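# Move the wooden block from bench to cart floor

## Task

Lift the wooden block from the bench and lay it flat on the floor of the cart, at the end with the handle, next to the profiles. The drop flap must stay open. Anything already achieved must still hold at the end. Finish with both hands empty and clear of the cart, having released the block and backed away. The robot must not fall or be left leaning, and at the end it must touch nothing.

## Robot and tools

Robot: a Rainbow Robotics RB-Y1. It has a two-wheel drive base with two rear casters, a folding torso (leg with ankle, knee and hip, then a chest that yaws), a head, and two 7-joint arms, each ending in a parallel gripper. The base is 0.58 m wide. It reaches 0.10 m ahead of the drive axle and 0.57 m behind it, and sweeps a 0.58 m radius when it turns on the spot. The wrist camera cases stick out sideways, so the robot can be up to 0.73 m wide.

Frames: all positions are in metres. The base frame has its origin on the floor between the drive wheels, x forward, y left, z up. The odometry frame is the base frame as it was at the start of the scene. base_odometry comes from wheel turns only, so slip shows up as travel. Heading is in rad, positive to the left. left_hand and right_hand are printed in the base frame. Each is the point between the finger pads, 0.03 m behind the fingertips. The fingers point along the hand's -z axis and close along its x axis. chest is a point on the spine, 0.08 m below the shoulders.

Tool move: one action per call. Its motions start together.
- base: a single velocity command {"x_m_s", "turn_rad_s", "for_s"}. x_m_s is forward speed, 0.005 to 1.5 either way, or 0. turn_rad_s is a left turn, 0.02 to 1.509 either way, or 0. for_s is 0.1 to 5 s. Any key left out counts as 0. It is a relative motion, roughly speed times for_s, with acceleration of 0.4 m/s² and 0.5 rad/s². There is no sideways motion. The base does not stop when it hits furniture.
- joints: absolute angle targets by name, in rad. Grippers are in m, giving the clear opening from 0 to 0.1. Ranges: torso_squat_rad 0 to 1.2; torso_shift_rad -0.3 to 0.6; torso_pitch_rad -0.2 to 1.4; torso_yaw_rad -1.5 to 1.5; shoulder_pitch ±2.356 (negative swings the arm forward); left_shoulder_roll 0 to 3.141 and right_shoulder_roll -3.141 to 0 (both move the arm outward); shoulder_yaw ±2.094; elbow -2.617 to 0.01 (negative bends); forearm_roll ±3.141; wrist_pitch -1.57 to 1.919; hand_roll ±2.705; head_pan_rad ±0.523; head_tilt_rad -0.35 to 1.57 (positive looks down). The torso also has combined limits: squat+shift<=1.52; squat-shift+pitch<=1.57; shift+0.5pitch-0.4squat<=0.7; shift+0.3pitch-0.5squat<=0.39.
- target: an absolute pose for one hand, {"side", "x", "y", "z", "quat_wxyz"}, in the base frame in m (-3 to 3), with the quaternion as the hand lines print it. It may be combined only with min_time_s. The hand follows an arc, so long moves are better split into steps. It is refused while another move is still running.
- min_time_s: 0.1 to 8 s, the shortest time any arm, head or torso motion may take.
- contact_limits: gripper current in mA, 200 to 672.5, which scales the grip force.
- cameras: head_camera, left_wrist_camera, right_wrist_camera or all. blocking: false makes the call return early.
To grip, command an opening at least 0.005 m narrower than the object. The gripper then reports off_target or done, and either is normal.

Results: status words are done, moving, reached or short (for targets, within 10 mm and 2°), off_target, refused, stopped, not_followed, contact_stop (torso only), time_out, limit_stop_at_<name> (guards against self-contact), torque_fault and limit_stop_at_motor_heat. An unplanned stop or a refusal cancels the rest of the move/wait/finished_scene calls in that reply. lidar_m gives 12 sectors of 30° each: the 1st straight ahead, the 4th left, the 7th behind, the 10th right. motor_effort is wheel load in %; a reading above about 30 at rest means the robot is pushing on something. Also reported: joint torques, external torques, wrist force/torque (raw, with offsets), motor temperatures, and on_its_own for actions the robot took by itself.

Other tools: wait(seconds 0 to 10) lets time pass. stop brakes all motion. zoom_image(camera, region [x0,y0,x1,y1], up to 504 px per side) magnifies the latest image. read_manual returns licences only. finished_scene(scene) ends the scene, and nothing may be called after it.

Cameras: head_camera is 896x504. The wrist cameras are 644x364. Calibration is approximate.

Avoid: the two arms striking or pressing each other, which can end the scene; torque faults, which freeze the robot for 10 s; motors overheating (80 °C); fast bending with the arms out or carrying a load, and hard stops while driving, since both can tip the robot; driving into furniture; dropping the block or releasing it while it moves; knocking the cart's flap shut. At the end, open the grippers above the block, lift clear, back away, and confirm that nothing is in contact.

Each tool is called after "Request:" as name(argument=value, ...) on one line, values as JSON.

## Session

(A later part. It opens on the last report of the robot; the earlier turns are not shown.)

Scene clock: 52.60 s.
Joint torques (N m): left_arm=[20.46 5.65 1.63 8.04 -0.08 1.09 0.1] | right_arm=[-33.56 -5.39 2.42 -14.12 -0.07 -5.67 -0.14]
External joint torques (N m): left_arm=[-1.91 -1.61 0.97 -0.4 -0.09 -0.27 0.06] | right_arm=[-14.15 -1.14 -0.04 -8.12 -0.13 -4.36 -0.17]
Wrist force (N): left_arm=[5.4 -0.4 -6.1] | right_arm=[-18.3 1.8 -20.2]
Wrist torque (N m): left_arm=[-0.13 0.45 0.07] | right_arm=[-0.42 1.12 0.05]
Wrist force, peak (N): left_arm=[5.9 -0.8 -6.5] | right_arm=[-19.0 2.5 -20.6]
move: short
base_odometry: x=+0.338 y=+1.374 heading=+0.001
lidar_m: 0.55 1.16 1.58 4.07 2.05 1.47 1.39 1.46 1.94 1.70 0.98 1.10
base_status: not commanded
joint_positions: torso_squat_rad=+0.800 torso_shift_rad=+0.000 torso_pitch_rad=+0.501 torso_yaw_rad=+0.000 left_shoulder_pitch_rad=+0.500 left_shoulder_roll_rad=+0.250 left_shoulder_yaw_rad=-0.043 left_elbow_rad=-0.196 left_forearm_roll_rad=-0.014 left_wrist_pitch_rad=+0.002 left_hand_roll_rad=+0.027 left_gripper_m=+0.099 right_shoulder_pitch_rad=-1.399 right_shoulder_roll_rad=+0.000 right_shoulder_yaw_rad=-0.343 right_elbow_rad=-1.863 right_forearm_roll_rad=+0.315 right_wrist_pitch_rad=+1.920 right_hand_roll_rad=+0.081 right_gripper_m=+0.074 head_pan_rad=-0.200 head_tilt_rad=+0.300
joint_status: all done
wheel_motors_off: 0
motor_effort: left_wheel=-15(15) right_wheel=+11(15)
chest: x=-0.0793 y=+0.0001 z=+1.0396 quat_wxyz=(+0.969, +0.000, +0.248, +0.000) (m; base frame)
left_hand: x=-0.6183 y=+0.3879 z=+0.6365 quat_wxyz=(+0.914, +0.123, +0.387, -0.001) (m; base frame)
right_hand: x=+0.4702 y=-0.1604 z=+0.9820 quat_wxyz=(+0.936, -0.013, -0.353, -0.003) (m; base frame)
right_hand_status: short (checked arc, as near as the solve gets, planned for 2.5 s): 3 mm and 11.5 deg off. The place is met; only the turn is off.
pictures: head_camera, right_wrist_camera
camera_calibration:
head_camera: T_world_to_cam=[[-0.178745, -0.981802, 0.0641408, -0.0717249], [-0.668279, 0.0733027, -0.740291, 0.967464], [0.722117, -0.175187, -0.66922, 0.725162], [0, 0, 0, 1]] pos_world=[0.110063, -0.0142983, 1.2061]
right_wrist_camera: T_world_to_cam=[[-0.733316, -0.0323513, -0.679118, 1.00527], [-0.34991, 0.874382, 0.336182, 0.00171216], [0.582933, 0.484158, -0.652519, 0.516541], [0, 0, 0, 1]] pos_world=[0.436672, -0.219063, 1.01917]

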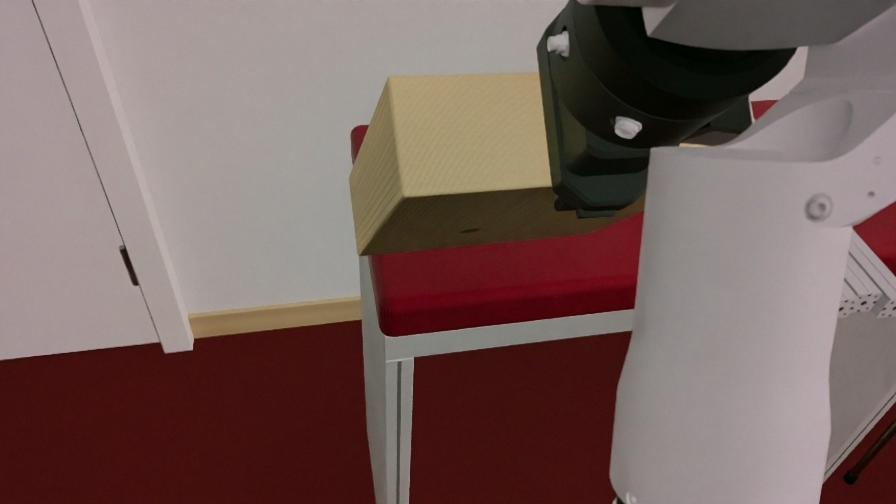

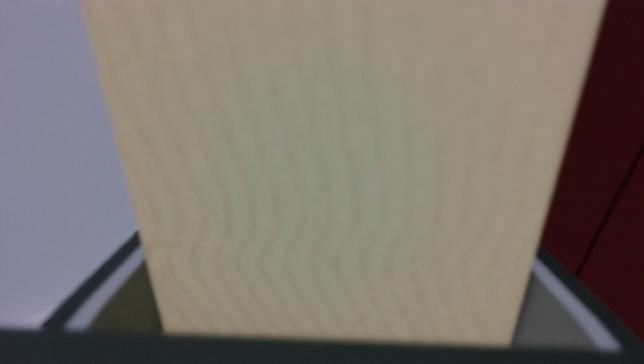

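Request:
move(base={"x_m_s":-0.25,"for_s":2.0})

Request:
move(target={"side":"right","x":0.46,"y":-0.16,"z":0.85,"quat_wxyz":[0.9848,0,-0.1736,0]}, min_time_s=2.5, cameras=["head_camera","right_wrist_camera"])

Scene clock: 57.23 s.
Joint torques (N m): left_arm=[20.69 5.81 1.53 8.12 -0.02 0.96 0.09] | right_arm=[-32.54 -5.87 2.75 -14.51 -0.44 -6.04 -0.06]
External joint torques (N m): left_arm=[-1.67 -1.45 0.87 -0.31 -0.03 -0.39 0.05] | right_arm=[-13.13 -1.62 0.29 -8.51 -0.5 -4.73 -0.09]
Wrist force (N): left_arm=[5.8 -0.7 -5.6] | right_arm=[-18.5 1.8 -20.0]
Wrist torque (N m): left_arm=[-0.12 0.49 0.02] | right_arm=[-0.39 1.11 0.03]
Wrist force, peak (N): left_arm=[5.7 -0.3 -6.5] | right_arm=[-18.3 2.4 -22.3]
move: done
base_odometry: x=-0.162 y=+1.375 heading=-0.001
lidar_m: 1.05 1.71 2.30 4.02 1.32 0.95 0.90 0.95 1.25 3.16 1.56 1.33
base_status: done (sent for 2 of 2 s)
joint_positions: torso_squat_rad=+0.800 torso_shift_rad=+0.000 torso_pitch_rad=+0.501 torso_yaw_rad=+0.000 left_shoulder_pitch_rad=+0.500 left_shoulder_roll_rad=+0.250 left_shoulder_yaw_rad=-0.043 left_elbow_rad=-0.196 left_forearm_roll_rad=-0.014 left_wrist_pitch_rad=+0.002 left_hand_roll_rad=+0.027 left_gripper_m=+0.099 right_shoulder_pitch_rad=-1.399 right_shoulder_roll_rad=+0.001 right_shoulder_yaw_rad=-0.343 right_elbow_rad=-1.863 right_forearm_roll_rad=+0.315 right_wrist_pitch_rad=+1.920 right_hand_roll_rad=+0.081 right_gripper_m=+0.074 head_pan_rad=-0.200 head_tilt_rad=+0.300
joint_status: not commanded
wheel_motors_off: 0
motor_effort: left_wheel=-12(35) right_wheel=+12(29)
chest: x=-0.0792 y=+0.0000 z=+1.0396 quat_wxyz=(+0.969, +0.000, +0.248, +0.000) (m; base frame)
left_hand: x=-0.6183 y=+0.3879 z=+0.6366 quat_wxyz=(+0.914, +0.123, +0.387, -0.001) (m; base frame)
right_hand: x=+0.4703 y=-0.1603 z=+0.9820 quat_wxyz=(+0.936, -0.013, -0.353, -0.003) (m; base frame)
pictures: none

Scene clock: 60.07 s.
Joint torques (N m): left_arm=[20.62 5.7 1.21 8.16 -0.08 1.04 0] | right_arm=[-30.95 -9.25 1.89 -15.35 -0.45 -2.94 -0.43]
External joint torques (N m): left_arm=[-1.74 -1.57 0.56 -0.27 -0.08 -0.32 -0.04] | right_arm=[-10.63 -4.61 -0.49 -7.63 -0.62 -2.23 -0.45]
Wrist force (N): left_arm=[5.2 -0.3 -5.8] | right_arm=[-8.9 1.9 -25.8]
Wrist torque (N m): left_arm=[-0.15 0.40 0.01] | right_arm=[-0.54 0.53 0.13]
Wrist force, peak (N): left_arm=[6.1 0.0 -6.5] | right_arm=[-10.1 1.4 -26.1]
move: done
base_odometry: x=-0.162 y=+1.375 heading=-0.001
lidar_m: 1.05 1.69 2.30 4.04 1.30 0.94 0.90 0.93 1.26 3.16 1.57 1.33
base_status: not commanded
joint_positions: torso_squat_rad=+0.800 torso_shift_rad=+0.000 torso_pitch_rad=+0.501 torso_yaw_rad=+0.000 left_shoulder_pitch_rad=+0.500 left_shoulder_roll_rad=+0.250 left_shoulder_yaw_rad=-0.043 left_elbow_rad=-0.196 left_forearm_roll_rad=-0.014 left_wrist_pitch_rad=+0.002 left_hand_roll_rad=+0.027 left_gripper_m=+0.099 right_shoulder_pitch_rad=-1.327 right_shoulder_roll_rad=-0.020 right_shoulder_yaw_rad=-0.391 right_elbow_rad=-1.520 right_forearm_roll_rad=+0.239 right_wrist_pitch_rad=+1.897 right_hand_roll_rad=+0.032 right_gripper_m=+0.074 head_pan_rad=-0.200 head_tilt_rad=+0.300
joint_status: all done
wheel_motors_off: 0
motor_effort: left_wheel=-12(13) right_wheel=+12(15)
chest: x=-0.0792 y=+0.0000 z=+1.0396 quat_wxyz=(+0.969, +0.000, +0.248, +0.000) (m; base frame)
left_hand: x=-0.6183 y=+0.3879 z=+0.6366 quat_wxyz=(+0.914, +0.123, +0.387, -0.001) (m; base frame)
right_hand: x=+0.4590 y=-0.1598 z=+0.8481 quat_wxyz=(+0.985, +0.000, -0.171, +0.000) (m; base frame)
right_hand_status: reached (checked arc, planned for 2.5 s): 2 mm and 0.3 deg off.
pictures: head_camera, right_wrist_camera
camera_calibration:
head_camera: T_world_to_cam=[[-0.178792, -0.981798, 0.0640823, -0.071631], [-0.668319, 0.0733896, -0.740246, 0.967482], [0.722069, -0.175178, -0.669276, 0.725162], [0, 0, 0, 1]] pos_world=[0.110163, -0.014298, 1.2061]
right_wrist_camera: T_world_to_cam=[[-0.93185, -0.0294231, -0.36165, 0.728398], [-0.207312, 0.861177, 0.464109, -0.133696], [0.297789, 0.507454, -0.808587, 0.702348], [0, 0, 0, 1]] pos_world=[0.441889, -0.219841, 0.893384]

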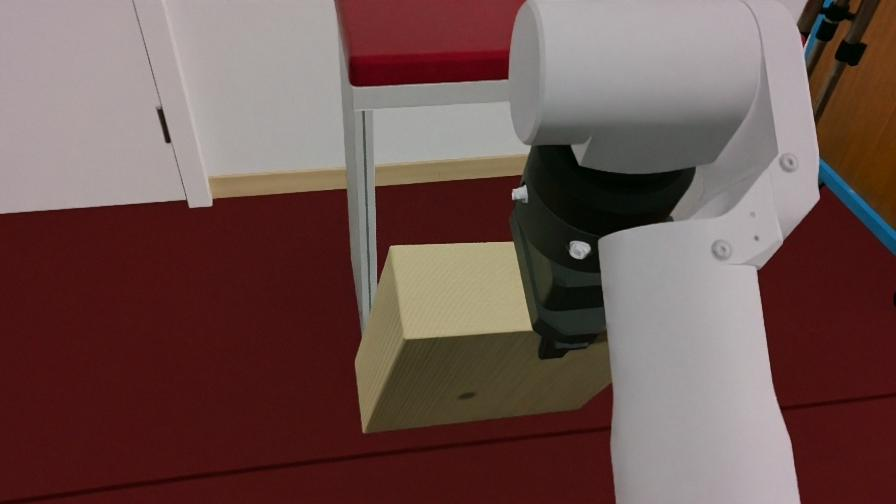

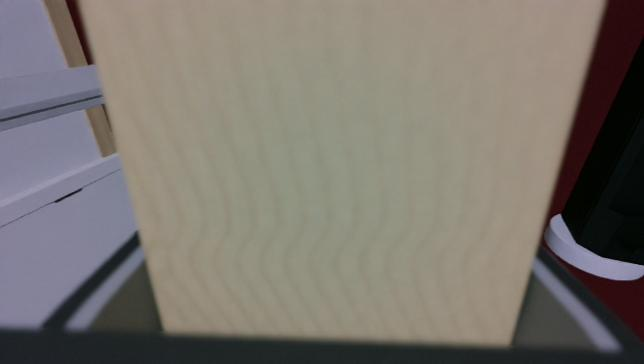

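Request:
move(base={"turn_rad_s":-0.7,"for_s":2.244})

Request:
move(base={"x_m_s":0.4,"for_s":3.64})

Request:
move(base={"turn_rad_s":0.7,"for_s":2.244}, cameras=["head_camera"])

Scene clock: 94.90 s.
Joint torques (N m): left_arm=[20.72 5.75 1.25 8 -0.11 1.07 -0.04] | right_arm=[-31.23 -8.19 1.92 -15.34 -0.29 -2.63 -0.43]
External joint torques (N m): left_arm=[-1.64 -1.51 0.6 -0.44 -0.11 -0.29 -0.08] | right_arm=[-10.91 -3.54 -0.45 -7.61 -0.46 -1.93 -0.45]
Wrist force (N): left_arm=[5.2 -0.3 -5.4] | right_arm=[-8.6 1.8 -25.1]
Wrist torque (N m): left_arm=[-0.12 0.40 0.00] | right_arm=[-0.57 0.63 0.12]
Wrist force, peak (N): left_arm=[5.9 -1.5 -6.3] | right_arm=[-8.5 2.2 -26.3]
move: done
base_odometry: x=-0.163 y=+1.375 heading=-1.563
lidar_m: 3.11 1.57 1.34 1.06 1.70 2.30 4.11 1.34 0.97 0.91 0.92 1.24
base_status: done (sent for 2.23 of 2.23 s)
joint_positions: torso_squat_rad=+0.800 torso_shift_rad=+0.000 torso_pitch_rad=+0.501 torso_yaw_rad=+0.000 left_shoulder_pitch_rad=+0.500 left_shoulder_roll_rad=+0.250 left_shoulder_yaw_rad=-0.043 left_elbow_rad=-0.196 left_forearm_roll_rad=-0.014 left_wrist_pitch_rad=+0.002 left_hand_roll_rad=+0.027 left_gripper_m=+0.099 right_shoulder_pitch_rad=-1.327 right_shoulder_roll_rad=-0.021 right_shoulder_yaw_rad=-0.391 right_elbow_rad=-1.520 right_forearm_roll_rad=+0.239 right_wrist_pitch_rad=+1.897 right_hand_roll_rad=+0.032 right_gripper_m=+0.074 head_pan_rad=-0.200 head_tilt_rad=+0.300
joint_status: not commanded
wheel_motors_off: 0
motor_effort: left_wheel=+17(49) right_wheel=+0(45)
chest: x=-0.0792 y=+0.0000 z=+1.0396 quat_wxyz=(+0.969, +0.000, +0.248, +0.000) (m; base frame)
left_hand: x=-0.6182 y=+0.3879 z=+0.6366 quat_wxyz=(+0.914, +0.123, +0.387, -0.001) (m; base frame)
right_hand: x=+0.4590 y=-0.1600 z=+0.8481 quat_wxyz=(+0.985, +0.000, -0.171, +0.000) (m; base frame)
pictures: none

Scene clock: 99.93 s.
Joint torques (N m): left_arm=[20.81 5.83 1.41 8.21 -0.01 1 -0.01] | right_arm=[-31.89 -7.93 2.06 -15.62 -0.27 -2.68 -0.41]
External joint torques (N m): left_arm=[-1.56 -1.43 0.76 -0.22 -0.02 -0.36 -0.06] | right_arm=[-11.57 -3.29 -0.31 -7.89 -0.44 -1.98 -0.43]
Wrist force (N): left_arm=[5.1 -0.5 -5.3] | right_arm=[-8.4 1.4 -25.6]
Wrist torque (N m): left_arm=[-0.14 0.44 0.05] | right_arm=[-0.58 0.57 0.10]
Wrist force, peak (N): left_arm=[5.8 -0.8 -6.6] | right_arm=[-8.0 2.9 -27.1]
move: done
base_odometry: x=-0.152 y=-0.079 heading=-1.563
lidar_m: 2.93 1.36 0.98 0.92 1.23 1.74 3.85 1.28 0.88 0.85 0.87 1.15
base_status: done (sent for 3.63 of 3.63 s)
joint_positions: torso_squat_rad=+0.800 torso_shift_rad=+0.000 torso_pitch_rad=+0.501 torso_yaw_rad=+0.000 left_shoulder_pitch_rad=+0.500 left_shoulder_roll_rad=+0.250 left_shoulder_yaw_rad=-0.043 left_elbow_rad=-0.196 left_forearm_roll_rad=-0.014 left_wrist_pitch_rad=+0.002 left_hand_roll_rad=+0.027 left_gripper_m=+0.099 right_shoulder_pitch_rad=-1.326 right_shoulder_roll_rad=-0.021 right_shoulder_yaw_rad=-0.391 right_elbow_rad=-1.520 right_forearm_roll_rad=+0.239 right_wrist_pitch_rad=+1.897 right_hand_roll_rad=+0.032 right_gripper_m=+0.074 head_pan_rad=-0.200 head_tilt_rad=+0.300
joint_status: not commanded
wheel_motors_off: 0
motor_effort: left_wheel=+0(49) right_wheel=+1(37)
chest: x=-0.0791 y=+0.0000 z=+1.0396 quat_wxyz=(+0.969, +0.000, +0.248, +0.000) (m; base frame)
left_hand: x=-0.6182 y=+0.3879 z=+0.6366 quat_wxyz=(+0.914, +0.123, +0.388, -0.001) (m; base frame)
right_hand: x=+0.4590 y=-0.1600 z=+0.8479 quat_wxyz=(+0.985, +0.000, -0.171, +0.000) (m; base frame)
pictures: none

Scene clock: 103.90 s.
Joint torques (N m): left_arm=[20.42 5.86 1.65 8.19 -0.18 1.01 0.16] | right_arm=[-31.91 -7.93 2.15 -15.77 -0.3 -2.87 -0.41]
External joint torques (N m): left_arm=[-1.94 -1.41 0.99 -0.24 -0.19 -0.34 0.12] | right_arm=[-11.58 -3.29 -0.23 -8.04 -0.47 -2.17 -0.42]
Wrist force (N): left_arm=[6.1 -0.8 -5.9] | right_arm=[-8.6 2.4 -25.2]
Wrist torque (N m): left_arm=[-0.08 0.50 0.07] | right_arm=[-0.52 0.56 0.12]
Wrist force, peak (N): left_arm=[6.4 -0.1 -6.7] | right_arm=[-9.0 2.0 -26.1]
move: done
base_odometry: x=-0.152 y=-0.079 heading=-0.001
lidar_m: 0.93 1.22 1.73 3.81 1.26 0.89 0.84 0.87 1.18 2.96 1.35 0.98
base_status: done (sent for 2.23 of 2.23 s)
joint_positions: torso_squat_rad=+0.800 torso_shift_rad=+0.000 torso_pitch_rad=+0.501 torso_yaw_rad=+0.000 left_shoulder_pitch_rad=+0.500 left_shoulder_roll_rad=+0.250 left_shoulder_yaw_rad=-0.043 left_elbow_rad=-0.196 left_forearm_roll_rad=-0.014 left_wrist_pitch_rad=+0.002 left_hand_roll_rad=+0.027 left_gripper_m=+0.099 right_shoulder_pitch_rad=-1.326 right_shoulder_roll_rad=-0.021 right_shoulder_yaw_rad=-0.391 right_elbow_rad=-1.520 right_forearm_roll_rad=+0.239 right_wrist_pitch_rad=+1.897 right_hand_roll_rad=+0.032 right_gripper_m=+0.074 head_pan_rad=-0.200 head_tilt_rad=+0.300
joint_status: not commanded
wheel_motors_off: 0
motor_effort: left_wheel=+0(42) right_wheel=+18(37)
chest: x=-0.0792 y=+0.0000 z=+1.0396 quat_wxyz=(+0.969, +0.000, +0.248, +0.000) (m; base frame)
left_hand: x=-0.6182 y=+0.3879 z=+0.6366 quat_wxyz=(+0.914, +0.123, +0.388, -0.001) (m; base frame)
right_hand: x=+0.4590 y=-0.1600 z=+0.8479 quat_wxyz=(+0.985, +0.000, -0.171, +0.000) (m; base frame)
pictures: head_camera
camera_calibration:
head_camera: T_world_to_cam=[[-0.178784, -0.981798, 0.0641079, -0.0717609], [-0.668425, 0.0733902, -0.74015, 0.967386], [0.721973, -0.175178, -0.669379, 0.72528], [0, 0, 0, 1]] pos_world=[0.110163, -0.014398, 1.2061]

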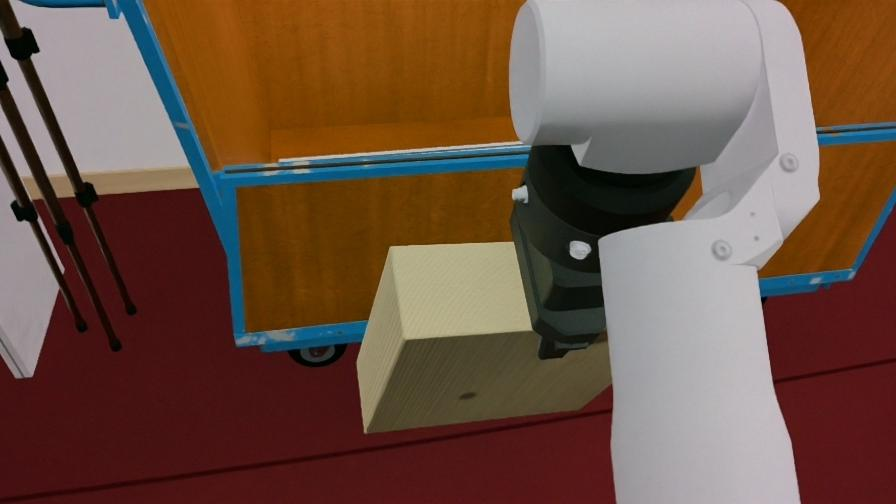

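Request:
move(target={"side":"right","x":0.45,"y":-0.15,"z":1.02,"quat_wxyz":[0.936,0,-0.353,0]}, min_time_s=2)

Request:
move(joints={"torso_squat_rad":0.5,"torso_shift_rad":0.15,"torso_pitch_rad":1.1,"left_shoulder_pitch_rad":-0.2,"left_shoulder_roll_rad":0.3,"left_elbow_rad":-0.8,"head_tilt_rad":0.0,"head_pan_rad":0.0}, min_time_s=3.5, cameras=["head_camera"])

Scene clock: 112.47 s.
Joint torques (N m): left_arm=[20.83 5.53 1.46 8.09 -0.09 0.97 0.07] | right_arm=[-31.52 -4.24 3.93 -14.61 0 -6.84 -0.25]
External joint torques (N m): left_arm=[-1.54 -1.73 0.8 -0.35 -0.1 -0.39 0.03] | right_arm=[-13.61 -0.91 2.2 -9.45 -0.05 -5.31 -0.29]
Wrist force (N): left_arm=[5.5 0.0 -4.8] | right_arm=[-21.2 2.2 -17.5]
Wrist torque (N m): left_arm=[-0.19 0.48 0.02] | right_arm=[-0.48 1.41 0.10]
Wrist force, peak (N): left_arm=[5.8 0.7 -6.8] | right_arm=[-13.2 3.3 -24.8]
move: short
base_odometry: x=-0.152 y=-0.079 heading=-0.001
lidar_m: 0.93 1.23 1.72 3.79 1.25 0.88 0.84 0.88 1.19 2.98 1.37 0.98
base_status: not commanded
joint_positions: torso_squat_rad=+0.800 torso_shift_rad=+0.000 torso_pitch_rad=+0.501 torso_yaw_rad=+0.000 left_shoulder_pitch_rad=+0.500 left_shoulder_roll_rad=+0.250 left_shoulder_yaw_rad=-0.043 left_elbow_rad=-0.196 left_forearm_roll_rad=-0.014 left_wrist_pitch_rad=+0.002 left_hand_roll_rad=+0.027 left_gripper_m=+0.099 right_shoulder_pitch_rad=-1.331 right_shoulder_roll_rad=+0.000 right_shoulder_yaw_rad=-0.242 right_elbow_rad=-2.072 right_forearm_roll_rad=+0.291 right_wrist_pitch_rad=+1.920 right_hand_roll_rad=+0.033 right_gripper_m=+0.074 head_pan_rad=-0.200 head_tilt_rad=+0.300
joint_status: all done
wheel_motors_off: 0
motor_effort: left_wheel=+0(1) right_wheel=+17(19)
chest: x=-0.0792 y=+0.0000 z=+1.0396 quat_wxyz=(+0.969, +0.000, +0.248, +0.000) (m; base frame)
left_hand: x=-0.6182 y=+0.3879 z=+0.6366 quat_wxyz=(+0.914, +0.123, +0.388, -0.001) (m; base frame)
right_hand: x=+0.4503 y=-0.1504 z=+1.0171 quat_wxyz=(+0.903, -0.006, -0.429, -0.002) (m; base frame)
right_hand_status: short (checked arc, as near as the solve gets, planned for 2.0 s): 3 mm and 9.5 deg off. The place is met; only the turn is off.
pictures: none

Scene clock: 116.27 s.
Joint torques (N m): left_arm=[13.96 2.87 1.52 1.96 -0.09 -0.08 0.07] | right_arm=[-22.25 -1.34 4.51 -15.85 -0.05 -2.47 -0.21]
External joint torques (N m): left_arm=[-1.99 -0.32 0.64 -0.54 -0.1 -0.22 0.06] | right_arm=[-9.93 -1.36 2.13 -8.17 -0.25 -1.87 -0.23]
Wrist force (N): left_arm=[1.6 1.4 -7.8] | right_arm=[-7.1 2.5 -25.3]
Wrist torque (N m): left_arm=[-0.31 0.24 0.09] | right_arm=[-0.53 0.50 -0.12]
Wrist force, peak (N): left_arm=[6.2 -0.9 -6.2] | right_arm=[-8.9 2.8 -26.3]
move: done
base_odometry: x=-0.152 y=-0.079 heading=-0.001
lidar_m: 0.92 1.22 1.72 3.80 1.24 0.89 0.84 0.88 1.19 2.98 1.37 0.98
base_status: not commanded
joint_positions: torso_squat_rad=+0.500 torso_shift_rad=+0.150 torso_pitch_rad=+1.101 torso_yaw_rad=+0.000 left_shoulder_pitch_rad=-0.200 left_shoulder_roll_rad=+0.300 left_shoulder_yaw_rad=-0.043 left_elbow_rad=-0.800 left_forearm_roll_rad=-0.014 left_wrist_pitch_rad=+0.002 left_hand_roll_rad=+0.027 left_gripper_m=+0.099 right_shoulder_pitch_rad=-1.331 right_shoulder_roll_rad=+0.000 right_shoulder_yaw_rad=-0.242 right_elbow_rad=-2.072 right_forearm_roll_rad=+0.292 right_wrist_pitch_rad=+1.919 right_hand_roll_rad=+0.033 right_gripper_m=+0.074 head_pan_rad=+0.000 head_tilt_rad=+0.000
joint_status: all done
wheel_motors_off: 0
motor_effort: left_wheel=-5(5) right_wheel=+16(22)
chest: x=+0.1400 y=+0.0000 z=+1.0280 quat_wxyz=(+0.852, +0.000, +0.523, +0.000) (m; base frame)
left_hand: x=-0.0500 y=+0.3650 z=+0.3968 quat_wxyz=(+0.987, +0.055, +0.055, -0.140) (m; base frame)
right_hand: x=+0.5647 y=-0.1503 z=+0.7109 quat_wxyz=(+0.990, -0.006, -0.144, -0.001) (m; base frame)
pictures: head_camera
camera_calibration:
head_camera: T_world_to_cam=[[-0.0136572, -0.999499, -0.0285548, 0.0348848], [-0.864245, 0.0261619, -0.50239, 0.887475], [0.502886, 0.0178171, -0.864169, 0.729627], [0, 0, 0, 1]] pos_world=[0.400554, -0.00135052, 1.07738]

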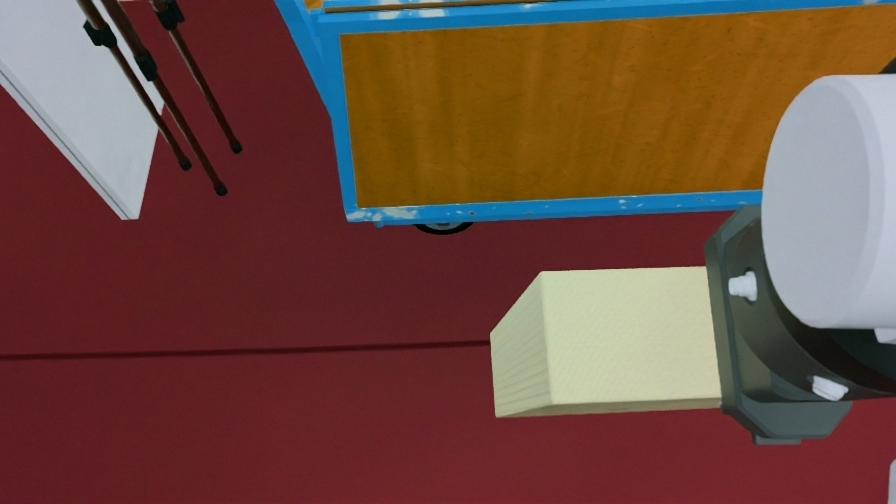

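Request:
move(target={"side":"right","x":0.46,"y":-0.25,"z":0.75,"quat_wxyz":[0.7071,0,0,0.7071]}, min_time_s=3, cameras=["head_camera"])

Scene clock: 123.13 s.
Joint torques (N m): left_arm=[13.96 2.83 1.68 2.03 -0.09 0.11 0.06] | right_arm=[-8.21 -0.89 2.15 -15.19 2.11 -3.35 0.25]
External joint torques (N m): left_arm=[-2 -0.36 0.8 -0.46 -0.1 -0.04 0.05] | right_arm=[-3.8 -1.09 1.24 -7.87 1.63 -2.44 0.27]
Wrist force (N): left_arm=[2.4 1.1 -7.2] | right_arm=[7.9 11.0 -23.8]
Wrist torque (N m): left_arm=[-0.26 0.33 0.10] | right_arm=[0.06 -0.50 -0.36]
Wrist force, peak (N): left_arm=[2.5 -0.1 -8.3] | right_arm=[-3.5 11.0 -25.2]
move: short
base_odometry: x=-0.152 y=-0.079 heading=-0.001
lidar_m: 0.92 1.23 1.74 3.79 1.25 0.87 0.84 0.87 1.19 2.99 1.35 0.97
base_status: not commanded
joint_positions: torso_squat_rad=+0.500 torso_shift_rad=+0.150 torso_pitch_rad=+1.101 torso_yaw_rad=+0.000 left_shoulder_pitch_rad=-0.200 left_shoulder_roll_rad=+0.300 left_shoulder_yaw_rad=-0.043 left_elbow_rad=-0.800 left_forearm_roll_rad=-0.014 left_wrist_pitch_rad=+0.002 left_hand_roll_rad=+0.027 left_gripper_m=+0.099 right_shoulder_pitch_rad=-0.900 right_shoulder_roll_rad=+0.000 right_shoulder_yaw_rad=-0.134 right_elbow_rad=-2.615 right_forearm_roll_rad=+0.496 right_wrist_pitch_rad=+1.920 right_hand_roll_rad=+1.776 right_gripper_m=+0.074 head_pan_rad=+0.000 head_tilt_rad=+0.000
joint_status: all done
wheel_motors_off: 0
motor_effort: left_wheel=-4(5) right_wheel=+16(19)
chest: x=+0.1400 y=+0.0000 z=+1.0280 quat_wxyz=(+0.852, +0.000, +0.523, +0.000) (m; base frame)
left_hand: x=-0.0500 y=+0.3650 z=+0.3968 quat_wxyz=(+0.987, +0.055, +0.055, -0.140) (m; base frame)
right_hand: x=+0.4599 y=-0.2499 z=+0.7482 quat_wxyz=(+0.686, -0.240, -0.037, +0.686) (m; base frame)
right_hand_status: short (checked arc, as near as the solve gets, planned for 3.0 s): 2 mm and 28.2 deg off. The place is met; only the turn is off.
pictures: head_camera
camera_calibration:
head_camera: T_world_to_cam=[[-0.0136056, -0.999497, -0.028641, 0.0349597], [-0.864203, 0.0261622, -0.502463, 0.887587], [0.50296, 0.0179153, -0.864124, 0.729634], [0, 0, 0, 1]] pos_world=[0.400554, -0.00135076, 1.07748]

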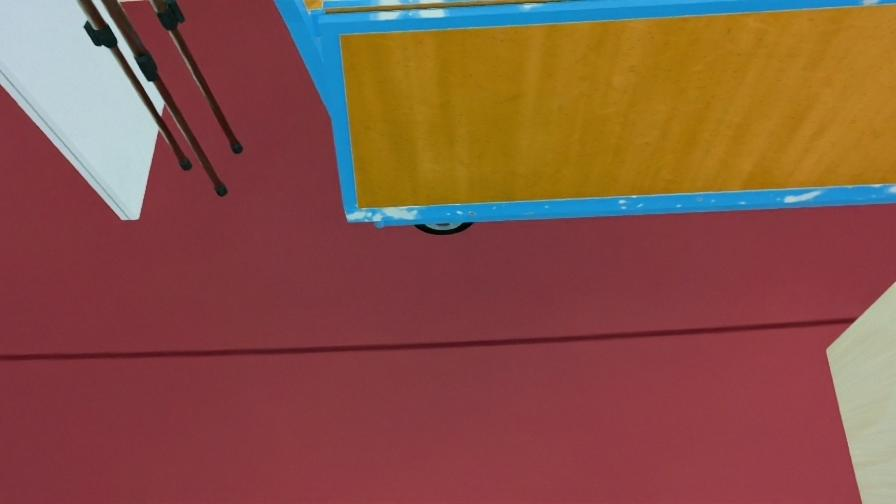

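Request:
move(joints={"right_shoulder_pitch_rad":-0.1,"right_shoulder_roll_rad":-1.4,"right_shoulder_yaw_rad":0.4,"right_elbow_rad":-1.6,"right_forearm_roll_rad":1.2,"right_wrist_pitch_rad":0.0,"right_hand_roll_rad":-1.2}, min_time_s=4, cameras=["head_camera","right_wrist_camera"])

Scene clock: 152.03 s.
Joint torques (N m): left_arm=[14.39 2.53 1.67 2.11 -0.05 -0.06 -0.16] | right_arm=[7.08 -13.31 -2.81 -1.52 -0.12 -0.15 -0.5]
External joint torques (N m): left_arm=[-1.56 -0.68 0.79 -0.39 -0.06 -0.2 -0.17] | right_arm=[1.49 -3.91 -0.75 -1.03 -0.1 -0.31 -0.5]
Wrist force (N): left_arm=[1.3 1.1 -7.9] | right_arm=[-3.6 6.3 -25.9]
Wrist torque (N m): left_arm=[-0.29 0.19 0.12] | right_arm=[-1.14 0.26 0.09]
Wrist force, peak (N): left_arm=[2.7 1.0 -8.1] | right_arm=[9.6 31.3 -8.1]
move: done
base_odometry: x=-0.152 y=-0.079 heading=-0.001
lidar_m: 0.92 1.23 1.72 3.82 1.24 0.88 0.83 0.88 1.19 2.99 1.38 0.97
base_status: not commanded
joint_positions: torso_squat_rad=+0.500 torso_shift_rad=+0.150 torso_pitch_rad=+1.101 torso_yaw_rad=+0.000 left_shoulder_pitch_rad=-0.200 left_shoulder_roll_rad=+0.300 left_shoulder_yaw_rad=-0.043 left_elbow_rad=-0.800 left_forearm_roll_rad=-0.014 left_wrist_pitch_rad=+0.002 left_hand_roll_rad=+0.027 left_gripper_m=+0.099 right_shoulder_pitch_rad=-0.100 right_shoulder_roll_rad=-1.399 right_shoulder_yaw_rad=+0.400 right_elbow_rad=-1.600 right_forearm_roll_rad=+1.200 right_wrist_pitch_rad=+0.000 right_hand_roll_rad=-1.200 right_gripper_m=+0.074 head_pan_rad=+0.000 head_tilt_rad=+0.000
joint_status: all done
wheel_motors_off: 0
motor_effort: left_wheel=-5(7) right_wheel=+17(20)
chest: x=+0.1399 y=-0.0001 z=+1.0280 quat_wxyz=(+0.852, +0.000, +0.523, +0.000) (m; base frame)
left_hand: x=-0.0499 y=+0.3651 z=+0.3969 quat_wxyz=(+0.987, +0.055, +0.055, -0.140) (m; base frame)
right_hand: x=+0.2603 y=-0.4571 z=+0.5203 quat_wxyz=(+0.749, -0.008, -0.107, +0.654) (m; base frame)
pictures: head_camera, right_wrist_camera
camera_calibration:
head_camera: T_world_to_cam=[[-0.0135884, -0.999491, -0.0288666, 0.0350959], [-0.864092, 0.0262647, -0.502648, 0.887621], [0.50315, 0.0181133, -0.864009, 0.729623], [0, 0, 0, 1]] pos_world=[0.400354, -0.00145096, 1.07757]
right_wrist_camera: T_world_to_cam=[[-0.0899025, -0.981231, -0.170599, -0.33752], [-0.933213, 0.02316, 0.358577, 0.0940941], [-0.347895, 0.191442, -0.917779, 0.727755], [0, 0, 0, 1]] pos_world=[0.310649, -0.472688, 0.576598]

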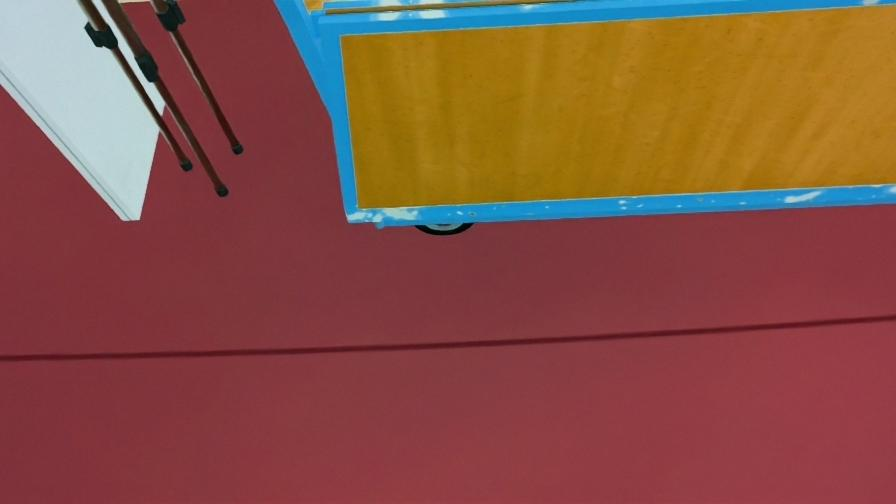

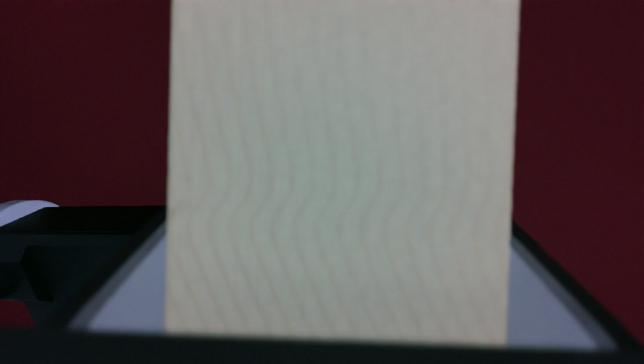

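Request:
move(target={"side":"right","x":0.36,"y":-0.33,"z":0.68,"quat_wxyz":[0.69,0.153,-0.153,0.69]}, min_time_s=2.5)

Request:
move(target={"side":"right","x":0.41,"y":-0.2,"z":0.86,"quat_wxyz":[0.6409,0.2988,-0.2988,0.6409]}, min_time_s=2.5, cameras=["head_camera","right_wrist_camera"])

Scene clock: 158.40 s.
Joint torques (N m): left_arm=[14.02 2.56 1.66 2.2 -0.13 -0.07 -0.08] | right_arm=[-6.99 -20.11 -3.09 -4.24 -1 -3.3 -0.25]
External joint torques (N m): left_arm=[-1.92 -0.65 0.78 -0.3 -0.14 -0.21 -0.09] | right_arm=[-3.31 -4.48 -0.28 -3.24 -0.92 -2.66 -0.27]
Wrist force (N): left_arm=[1.1 0.8 -8.0] | right_arm=[-11.2 2.2 -23.3]
Wrist torque (N m): left_arm=[-0.31 0.17 0.08] | right_arm=[-1.13 0.77 0.12]
Wrist force, peak (N): left_arm=[1.4 0.9 -8.6] | right_arm=[-4.0 7.2 -25.9]
move: done
base_odometry: x=-0.152 y=-0.079 heading=-0.001
lidar_m: 0.92 1.24 1.73 3.81 1.24 0.89 0.85 0.89 1.18 3.00 1.37 0.99
base_status: not commanded
joint_positions: torso_squat_rad=+0.500 torso_shift_rad=+0.150 torso_pitch_rad=+1.101 torso_yaw_rad=+0.000 left_shoulder_pitch_rad=-0.200 left_shoulder_roll_rad=+0.300 left_shoulder_yaw_rad=-0.043 left_elbow_rad=-0.800 left_forearm_roll_rad=-0.014 left_wrist_pitch_rad=+0.002 left_hand_roll_rad=+0.027 left_gripper_m=+0.099 right_shoulder_pitch_rad=-0.926 right_shoulder_roll_rad=-2.150 right_shoulder_yaw_rad=+1.100 right_elbow_rad=-2.143 right_forearm_roll_rad=+0.193 right_wrist_pitch_rad=-0.211 right_hand_roll_rad=-0.704 right_gripper_m=+0.074 head_pan_rad=+0.000 head_tilt_rad=+0.000
joint_status: all done
wheel_motors_off: 0
motor_effort: left_wheel=-5(5) right_wheel=+17(18)
chest: x=+0.1399 y=-0.0001 z=+1.0280 quat_wxyz=(+0.852, +0.000, +0.523, +0.000) (m; base frame)
left_hand: x=-0.0499 y=+0.3651 z=+0.3969 quat_wxyz=(+0.987, +0.055, +0.055, -0.140) (m; base frame)
right_hand: x=+0.3599 y=-0.3299 z=+0.6795 quat_wxyz=(+0.691, +0.154, -0.149, +0.691) (m; base frame)
right_hand_status: reached (checked arc, planned for 2.5 s): 1 mm and 0.5 deg off.
pictures: none

Scene clock: 161.23 s.
Joint torques (N m): left_arm=[14.53 2.67 1.59 2.15 -0.04 0.02 -0.06] | right_arm=[-10.58 -14.24 -9.06 -2.72 -3.4 -5.5 -0.79]
External joint torques (N m): left_arm=[-1.42 -0.53 0.71 -0.35 -0.05 -0.12 -0.07] | right_arm=[-5.56 -1.28 -4.19 -3.32 -2.79 -4.42 -0.83]
Wrist force (N): left_arm=[1.7 1.4 -8.0] | right_arm=[-21.1 2.3 -16.6]
Wrist torque (N m): left_arm=[-0.37 0.25 0.10] | right_arm=[-0.86 1.38 0.62]
Wrist force, peak (N): left_arm=[1.4 1.4 -8.4] | right_arm=[-21.1 2.3 -16.6]
move: done
base_odometry: x=-0.152 y=-0.079 heading=-0.001
lidar_m: 0.92 1.22 1.73 3.80 1.25 0.89 0.84 0.88 1.17 2.98 1.36 0.98
base_status: not commanded
joint_positions: torso_squat_rad=+0.500 torso_shift_rad=+0.150 torso_pitch_rad=+1.101 torso_yaw_rad=+0.000 left_shoulder_pitch_rad=-0.200 left_shoulder_roll_rad=+0.300 left_shoulder_yaw_rad=-0.043 left_elbow_rad=-0.800 left_forearm_roll_rad=-0.014 left_wrist_pitch_rad=+0.002 left_hand_roll_rad=+0.027 left_gripper_m=+0.099 right_shoulder_pitch_rad=-1.260 right_shoulder_roll_rad=-2.466 right_shoulder_yaw_rad=+0.991 right_elbow_rad=-2.366 right_forearm_roll_rad=-0.186 right_wrist_pitch_rad=-0.655 right_hand_roll_rad=-0.758 right_gripper_m=+0.074 head_pan_rad=+0.000 head_tilt_rad=+0.000
joint_status: all done
wheel_motors_off: 0
motor_effort: left_wheel=-5(5) right_wheel=+17(18)
chest: x=+0.1399 y=+0.0000 z=+1.0280 quat_wxyz=(+0.852, +0.000, +0.523, +0.000) (m; base frame)
left_hand: x=-0.0499 y=+0.3650 z=+0.3969 quat_wxyz=(+0.987, +0.055, +0.055, -0.140) (m; base frame)
right_hand: x=+0.4099 y=-0.2006 z=+0.8593 quat_wxyz=(+0.642, +0.298, -0.298, +0.641) (m; base frame)
right_hand_status: reached (checked arc, planned for 2.5 s): 1 mm and 0.1 deg off.
pictures: head_camera, right_wrist_camera
camera_calibration:
head_camera: T_world_to_cam=[[-0.0135503, -0.999495, -0.0287307, 0.035034], [-0.864092, 0.0261635, -0.502654, 0.887625], [0.503152, 0.0180149, -0.86401, 0.729621], [0, 0, 0, 1]] pos_world=[0.400354, -0.00135101, 1.07757]
right_wrist_camera: T_world_to_cam=[[0.027851, -0.623776, -0.781107, 0.533396], [-0.861683, -0.411061, 0.297541, 0.042244], [-0.506681, 0.66478, -0.548946, 0.884964], [0, 0, 0, 1]] pos_world=[0.46994, -0.238222, 0.889867]

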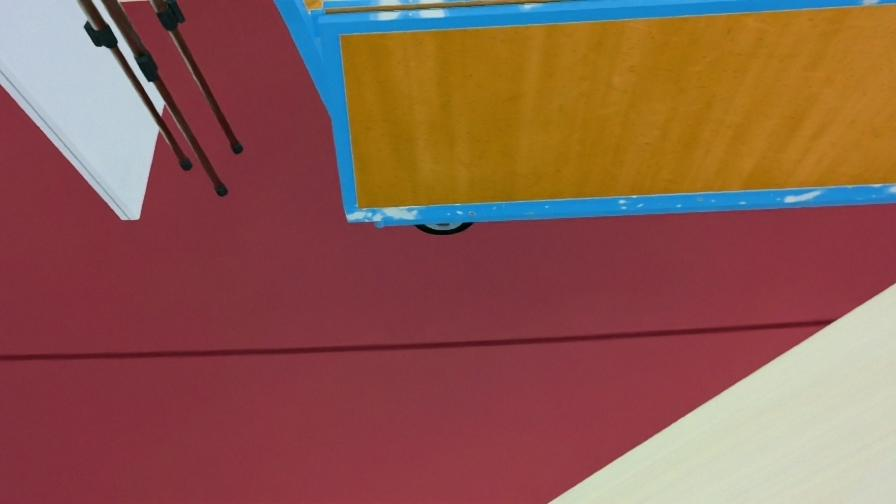

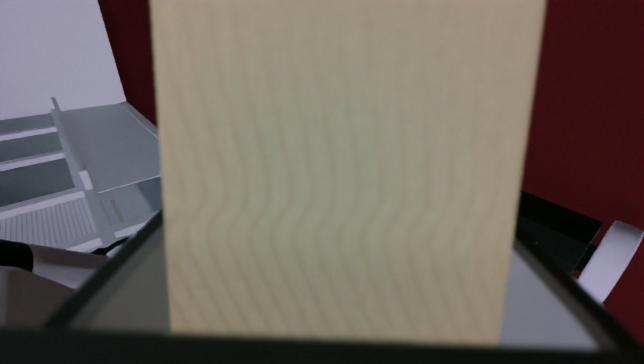

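Request:
move(target={"side":"right","x":0.41,"y":-0.2,"z":0.9,"quat_wxyz":[0.6409,0.2988,-0.2988,0.6409]}, min_time_s=1)

Request:
move(base={"x_m_s":0.2,"for_s":2.5}, cameras=["head_camera","right_wrist_camera"])

Scene clock: 165.10 s.
Joint torques (N m): left_arm=[14.3 2.5 1.67 2 0.03 -0.03 -0.11] | right_arm=[-9.96 -13.12 -8.49 -0.26 -3.9 -5.19 -0.85]
External joint torques (N m): left_arm=[-1.65 -0.7 0.79 -0.49 0.02 -0.18 -0.12] | right_arm=[-5.46 -1.16 -3.84 -2.09 -3.14 -4.17 -0.89]
Wrist force (N): left_arm=[1.6 0.5 -7.0] | right_arm=[-21.3 2.5 -16.9]
Wrist torque (N m): left_arm=[-0.20 0.24 0.11] | right_arm=[-0.94 1.45 0.65]
Wrist force, peak (N): left_arm=[2.8 0.3 -8.3] | right_arm=[-22.6 2.0 -16.9]
move: done
base_odometry: x=-0.152 y=-0.079 heading=-0.001
lidar_m: 0.93 1.23 1.72 3.81 1.24 0.88 0.84 0.88 1.17 2.96 1.37 0.97
base_status: not commanded
joint_positions: torso_squat_rad=+0.500 torso_shift_rad=+0.150 torso_pitch_rad=+1.101 torso_yaw_rad=+0.000 left_shoulder_pitch_rad=-0.200 left_shoulder_roll_rad=+0.300 left_shoulder_yaw_rad=-0.043 left_elbow_rad=-0.800 left_forearm_roll_rad=-0.014 left_wrist_pitch_rad=+0.002 left_hand_roll_rad=+0.027 left_gripper_m=+0.099 right_shoulder_pitch_rad=-1.328 right_shoulder_roll_rad=-2.608 right_shoulder_yaw_rad=+0.976 right_elbow_rad=-2.390 right_forearm_roll_rad=-0.223 right_wrist_pitch_rad=-0.765 right_hand_roll_rad=-0.817 right_gripper_m=+0.074 head_pan_rad=+0.000 head_tilt_rad=+0.000
joint_status: all done
wheel_motors_off: 0
motor_effort: left_wheel=-5(5) right_wheel=+17(18)
chest: x=+0.1399 y=+0.0000 z=+1.0280 quat_wxyz=(+0.852, +0.000, +0.523, +0.000) (m; base frame)
left_hand: x=-0.0499 y=+0.3650 z=+0.3968 quat_wxyz=(+0.987, +0.055, +0.055, -0.140) (m; base frame)
right_hand: x=+0.4100 y=-0.2003 z=+0.8992 quat_wxyz=(+0.642, +0.298, -0.298, +0.641) (m; base frame)
right_hand_status: reached (checked arc, planned for 1.0 s): 1 mm and 0.1 deg off.
pictures: none

Scene clock: 168.47 s.
Joint torques (N m): left_arm=[14.88 2.7 1.8 2.32 0 0 -0.06] | right_arm=[-9.77 -12.74 -8.27 0.09 -3.85 -5.27 -0.71]
External joint torques (N m): left_arm=[-1.07 -0.5 0.92 -0.18 -0.01 -0.15 -0.07] | right_arm=[-5.27 -0.78 -3.62 -1.74 -3.09 -4.25 -0.75]
Wrist force (N): left_arm=[1.7 0.5 -7.6] | right_arm=[-21.4 1.4 -16.7]
Wrist torque (N m): left_arm=[-0.20 0.23 0.11] | right_arm=[-0.88 1.42 0.64]
Wrist force, peak (N): left_arm=[2.9 0.3 -8.4] | right_arm=[-22.4 0.0 -16.9]
move: done
base_odometry: x=+0.348 y=-0.079 heading=-0.001
lidar_m: 0.43 0.44 0.86 4.25 1.99 1.41 1.34 1.42 1.87 4.68 0.64 0.46
base_status: done (sent for 2.5 of 2.5 s)
joint_positions: torso_squat_rad=+0.500 torso_shift_rad=+0.150 torso_pitch_rad=+1.101 torso_yaw_rad=+0.000 left_shoulder_pitch_rad=-0.200 left_shoulder_roll_rad=+0.300 left_shoulder_yaw_rad=-0.043 left_elbow_rad=-0.800 left_forearm_roll_rad=-0.014 left_wrist_pitch_rad=+0.002 left_hand_roll_rad=+0.027 left_gripper_m=+0.099 right_shoulder_pitch_rad=-1.328 right_shoulder_roll_rad=-2.608 right_shoulder_yaw_rad=+0.976 right_elbow_rad=-2.390 right_forearm_roll_rad=-0.223 right_wrist_pitch_rad=-0.765 right_hand_roll_rad=-0.817 right_gripper_m=+0.074 head_pan_rad=+0.000 head_tilt_rad=+0.000
joint_status: not commanded
wheel_motors_off: 0
motor_effort: left_wheel=+0(27) right_wheel=+0(45)
chest: x=+0.1399 y=+0.0000 z=+1.0280 quat_wxyz=(+0.852, +0.000, +0.523, +0.000) (m; base frame)
left_hand: x=-0.0498 y=+0.3650 z=+0.3968 quat_wxyz=(+0.987, +0.055, +0.055, -0.140) (m; base frame)
right_hand: x=+0.4101 y=-0.2002 z=+0.8992 quat_wxyz=(+0.642, +0.298, -0.298, +0.641) (m; base frame)
pictures: head_camera, right_wrist_camera
camera_calibration:
head_camera: T_world_to_cam=[[-0.0135529, -0.999495, -0.0287315, 0.0350374], [-0.864135, 0.0261646, -0.502579, 0.887648], [0.503077, 0.0180166, -0.864054, 0.729648], [0, 0, 0, 1]] pos_world=[0.400454, -0.00135101, 1.07758]
right_wrist_camera: T_world_to_cam=[[0.0279207, -0.62367, -0.781189, 0.564878], [-0.861622, -0.411217, 0.297504, 0.0305906], [-0.506783, 0.664783, -0.548849, 0.906609], [0, 0, 0, 1]] pos_world=[0.47004, -0.237821, 0.929767]

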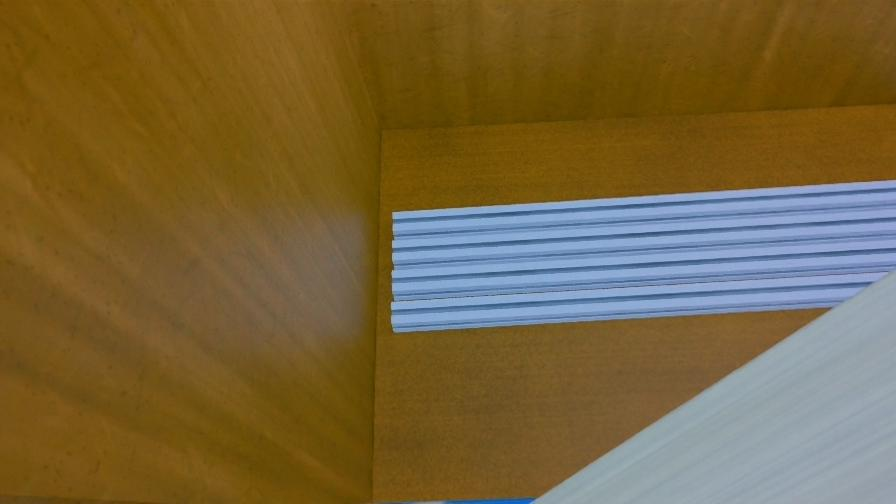

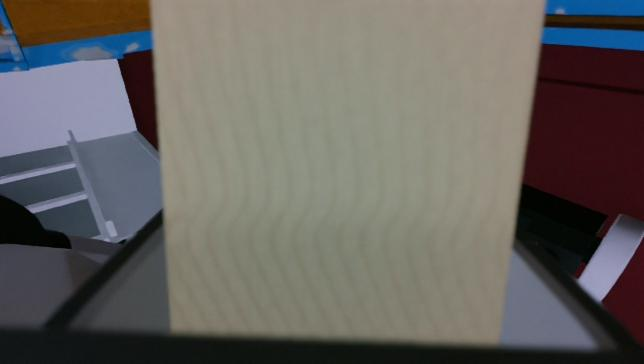

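Request:
move(target={"side":"right","x":0.4,"y":-0.26,"z":0.97,"quat_wxyz":[0.683,0.183,-0.183,0.683]}, min_time_s=2)

Request:
move(joints={"torso_squat_rad":0.65,"torso_pitch_rad":1.05,"torso_yaw_rad":0.4}, min_time_s=3, cameras=["head_camera","right_wrist_camera"])

Scene clock: 177.47 s.
Joint torques (N m): left_arm=[14.74 2.41 1.82 2.32 -0.08 -0.02 -0.05] | right_arm=[-8.35 -11.26 -5.76 8.9 -3.13 -3.13 -0.61]
External joint torques (N m): left_arm=[-1.2 -0.79 0.93 -0.17 -0.09 -0.16 -0.05] | right_arm=[-5.41 -2.85 -2.85 3.11 -2.29 -2.63 -0.64]
Wrist force (N): left_arm=[1.7 0.7 -7.7] | right_arm=[-13.2 2.3 -22.8]
Wrist torque (N m): left_arm=[-0.29 0.27 0.06] | right_arm=[-1.07 0.91 0.40]
Wrist force, peak (N): left_arm=[1.1 1.2 -8.8] | right_arm=[-21.5 2.6 -17.3]
move: done
base_odometry: x=+0.348 y=-0.079 heading=-0.001
lidar_m: 0.42 0.44 0.85 4.25 1.98 1.41 1.34 1.40 1.88 4.70 0.64 0.45
base_status: not commanded
joint_positions: torso_squat_rad=+0.500 torso_shift_rad=+0.150 torso_pitch_rad=+1.101 torso_yaw_rad=+0.000 left_shoulder_pitch_rad=-0.200 left_shoulder_roll_rad=+0.300 left_shoulder_yaw_rad=-0.043 left_elbow_rad=-0.800 left_forearm_roll_rad=-0.014 left_wrist_pitch_rad=+0.002 left_hand_roll_rad=+0.027 left_gripper_m=+0.099 right_shoulder_pitch_rad=-1.394 right_shoulder_roll_rad=-3.071 right_shoulder_yaw_rad=+0.907 right_elbow_rad=-2.338 right_forearm_roll_rad=-0.109 right_wrist_pitch_rad=-1.025 right_hand_roll_rad=-1.029 right_gripper_m=+0.074 head_pan_rad=+0.000 head_tilt_rad=+0.000
joint_status: all done
wheel_motors_off: 0
motor_effort: left_wheel=+0(1) right_wheel=+0(2)
chest: x=+0.1399 y=+0.0000 z=+1.0280 quat_wxyz=(+0.852, +0.000, +0.523, +0.000) (m; base frame)
left_hand: x=-0.0498 y=+0.3650 z=+0.3968 quat_wxyz=(+0.987, +0.055, +0.055, -0.140) (m; base frame)
right_hand: x=+0.3997 y=-0.2599 z=+0.9692 quat_wxyz=(+0.683, +0.183, -0.182, +0.683) (m; base frame)
right_hand_status: reached (checked arc, planned for 2.0 s): 1 mm and 0.1 deg off.
pictures: none

Scene clock: 180.77 s.
Joint torques (N m): left_arm=[13.8 10.02 4.58 2.17 0.03 0.02 0.01] | right_arm=[-6 -11.77 -7.51 5.68 -5.49 -3.31 -0.65]
External joint torques (N m): left_arm=[-0.9 -2.15 0.82 -0.33 -0.01 -0.16 0] | right_arm=[-4.78 -1.53 -2.22 1.67 -4.26 -2.68 -0.69]
Wrist force (N): left_arm=[1.8 -1.4 -7.3] | right_arm=[-20.9 3.8 -16.6]
Wrist torque (N m): left_arm=[-0.13 0.26 0.08] | right_arm=[-0.65 1.40 0.67]
Wrist force, peak (N): left_arm=[2.3 1.5 -8.5] | right_arm=[-20.8 4.2 -17.5]
move: done
base_odometry: x=+0.348 y=-0.079 heading=-0.001
lidar_m: 0.42 0.44 0.85 4.26 1.97 1.40 1.34 1.40 1.86 4.69 0.64 0.45
base_status: not commanded
joint_positions: torso_squat_rad=+0.650 torso_shift_rad=+0.150 torso_pitch_rad=+1.051 torso_yaw_rad=+0.400 left_shoulder_pitch_rad=-0.200 left_shoulder_roll_rad=+0.300 left_shoulder_yaw_rad=-0.043 left_elbow_rad=-0.800 left_forearm_roll_rad=-0.014 left_wrist_pitch_rad=+0.002 left_hand_roll_rad=+0.027 left_gripper_m=+0.099 right_shoulder_pitch_rad=-1.394 right_shoulder_roll_rad=-3.071 right_shoulder_yaw_rad=+0.907 right_elbow_rad=-2.338 right_forearm_roll_rad=-0.108 right_wrist_pitch_rad=-1.025 right_hand_roll_rad=-1.029 right_gripper_m=+0.074 head_pan_rad=+0.000 head_tilt_rad=+0.000
joint_status: all done
wheel_motors_off: 0
motor_effort: left_wheel=+0(1) right_wheel=-1(2)
chest: x=+0.1239 y=+0.0000 z=+0.9853 quat_wxyz=(+0.848, +0.100, +0.492, +0.172) (m; base frame)
left_hand: x=-0.1232 y=+0.5220 z=+0.5014 quat_wxyz=(+0.972, +0.225, +0.059, -0.033) (m; base frame)
right_hand: x=+0.4301 y=-0.1733 z=+0.8634 quat_wxyz=(+0.569, +0.299, -0.297, +0.706) (m; base frame)
pictures: head_camera, right_wrist_camera
camera_calibration:
head_camera: T_world_to_cam=[[0.18058, -0.913051, -0.36569, 0.341543], [-0.845111, 0.0461687, -0.532593, 0.879575], [0.503168, 0.405224, -0.763292, 0.601399], [0, 0, 0, 1]] pos_world=[0.379059, 0.0275351, 1.0524]
right_wrist_camera: T_world_to_cam=[[0.200549, -0.599755, -0.774644, 0.477358], [-0.795696, -0.561004, 0.228348, 0.0750301], [-0.571531, 0.570586, -0.589732, 0.926039], [0, 0, 0, 1]] pos_world=[0.493227, -0.199995, 0.898764]

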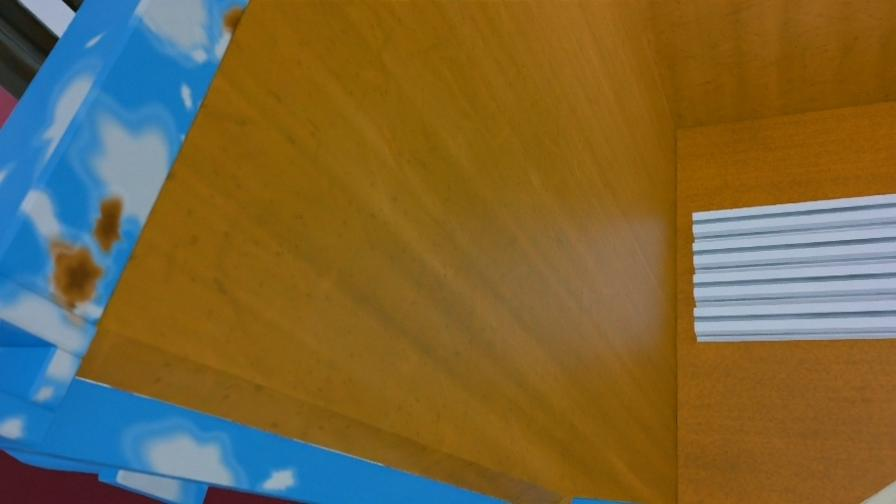

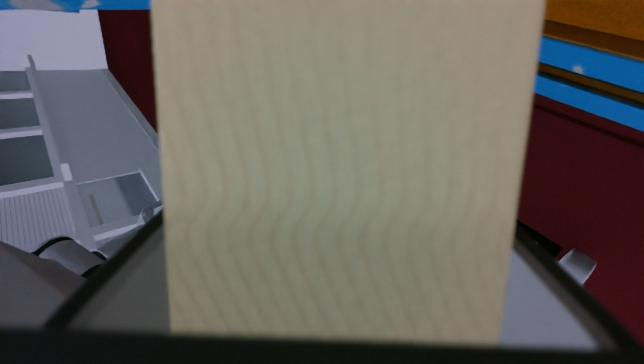

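Request:
move(joints={"head_pan_rad":-0.45,"head_tilt_rad":-0.05})

Request:
move(target={"side":"right","x":0.41,"y":-0.17,"z":0.89,"quat_wxyz":[0.6409,0.2988,-0.2988,0.6409]}, min_time_s=1.5, cameras=["head_camera"])

Scene clock: 185.37 s.
Joint torques (N m): left_arm=[13.51 9.99 4.84 2.29 -0.17 -0.07 -0.07] | right_arm=[-6.42 -11.93 -7.36 5.71 -5.51 -3.34 -0.52]
External joint torques (N m): left_arm=[-1.19 -2.18 1.08 -0.21 -0.21 -0.25 -0.08] | right_arm=[-5.21 -1.7 -2.07 1.7 -4.29 -2.71 -0.56]
Wrist force (N): left_arm=[2.5 -1.8 -7.2] | right_arm=[-20.4 4.0 -16.0]
Wrist torque (N m): left_arm=[-0.07 0.35 0.06] | right_arm=[-0.67 1.44 0.62]
Wrist force, peak (N): left_arm=[1.6 -2.2 -7.8] | right_arm=[-21.0 3.9 -16.8]
move: done
base_odometry: x=+0.348 y=-0.079 heading=-0.001
lidar_m: 0.43 0.44 0.85 4.24 1.98 1.40 1.34 1.41 1.87 4.67 0.63 0.45
base_status: not commanded
joint_positions: torso_squat_rad=+0.650 torso_shift_rad=+0.150 torso_pitch_rad=+1.051 torso_yaw_rad=+0.400 left_shoulder_pitch_rad=-0.200 left_shoulder_roll_rad=+0.300 left_shoulder_yaw_rad=-0.043 left_elbow_rad=-0.800 left_forearm_roll_rad=-0.014 left_wrist_pitch_rad=+0.002 left_hand_roll_rad=+0.027 left_gripper_m=+0.099 right_shoulder_pitch_rad=-1.394 right_shoulder_roll_rad=-3.071 right_shoulder_yaw_rad=+0.907 right_elbow_rad=-2.338 right_forearm_roll_rad=-0.108 right_wrist_pitch_rad=-1.025 right_hand_roll_rad=-1.029 right_gripper_m=+0.074 head_pan_rad=-0.450 head_tilt_rad=-0.050
joint_status: all done
wheel_motors_off: 0
motor_effort: left_wheel=+0(1) right_wheel=+0(2)
chest: x=+0.1239 y=+0.0000 z=+0.9853 quat_wxyz=(+0.848, +0.100, +0.492, +0.172) (m; base frame)
left_hand: x=-0.1232 y=+0.5220 z=+0.5014 quat_wxyz=(+0.972, +0.225, +0.059, -0.033) (m; base frame)
right_hand: x=+0.4301 y=-0.1733 z=+0.8634 quat_wxyz=(+0.569, +0.299, -0.297, +0.706) (m; base frame)
pictures: none

Scene clock: 187.20 s.
Joint torques (N m): left_arm=[13.77 10.14 4.7 2.19 -0.01 0 -0.02] | right_arm=[-3.82 -8.82 -8.57 6.39 -6.27 -1.76 -0.84]
External joint torques (N m): left_arm=[-0.94 -2.02 0.93 -0.31 -0.05 -0.19 -0.04] | right_arm=[-5.54 -0.9 -3.15 1.94 -4.93 -1.5 -0.88]
Wrist force (N): left_arm=[2.1 -1.0 -7.3] | right_arm=[-20.6 2.6 -16.5]
Wrist torque (N m): left_arm=[-0.18 0.29 0.04] | right_arm=[-0.85 1.44 0.64]
Wrist force, peak (N): left_arm=[0.9 -1.6 -7.9] | right_arm=[-21.4 4.1 -16.4]
move: done
base_odometry: x=+0.348 y=-0.079 heading=-0.001
lidar_m: 0.43 0.45 0.86 4.25 1.99 1.41 1.34 1.41 1.88 4.67 0.63 0.45
base_status: not commanded
joint_positions: torso_squat_rad=+0.650 torso_shift_rad=+0.150 torso_pitch_rad=+1.051 torso_yaw_rad=+0.400 left_shoulder_pitch_rad=-0.200 left_shoulder_roll_rad=+0.300 left_shoulder_yaw_rad=-0.043 left_elbow_rad=-0.800 left_forearm_roll_rad=-0.014 left_wrist_pitch_rad=+0.002 left_hand_roll_rad=+0.027 left_gripper_m=+0.099 right_shoulder_pitch_rad=-1.642 right_shoulder_roll_rad=-3.141 right_shoulder_yaw_rad=+0.889 right_elbow_rad=-2.438 right_forearm_roll_rad=-0.017 right_wrist_pitch_rad=-1.032 right_hand_roll_rad=-1.400 right_gripper_m=+0.074 head_pan_rad=-0.450 head_tilt_rad=-0.050
joint_status: all done
wheel_motors_off: 0
motor_effort: left_wheel=+0(1) right_wheel=+0(2)
chest: x=+0.1239 y=+0.0000 z=+0.9853 quat_wxyz=(+0.848, +0.100, +0.492, +0.172) (m; base frame)
left_hand: x=-0.1232 y=+0.5220 z=+0.5014 quat_wxyz=(+0.972, +0.225, +0.059, -0.033) (m; base frame)
right_hand: x=+0.4100 y=-0.1702 z=+0.8894 quat_wxyz=(+0.641, +0.299, -0.298, +0.641) (m; base frame)
right_hand_status: reached (checked arc, planned for 1.5 s): 1 mm and 0.1 deg off.
pictures: head_camera
camera_calibration:
head_camera: T_world_to_cam=[[-0.0355083, -0.999278, 0.0135334, 0.00405441], [-0.808969, 0.0207894, -0.587483, 0.927227], [0.586778, -0.0318087, -0.809123, 0.628289], [0, 0, 0, 1]] pos_world=[0.381576, 0.00476, 1.05304]

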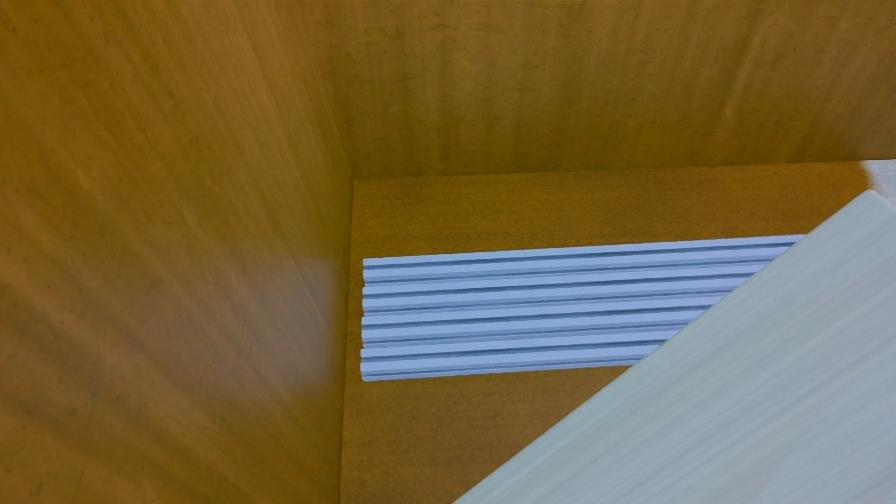

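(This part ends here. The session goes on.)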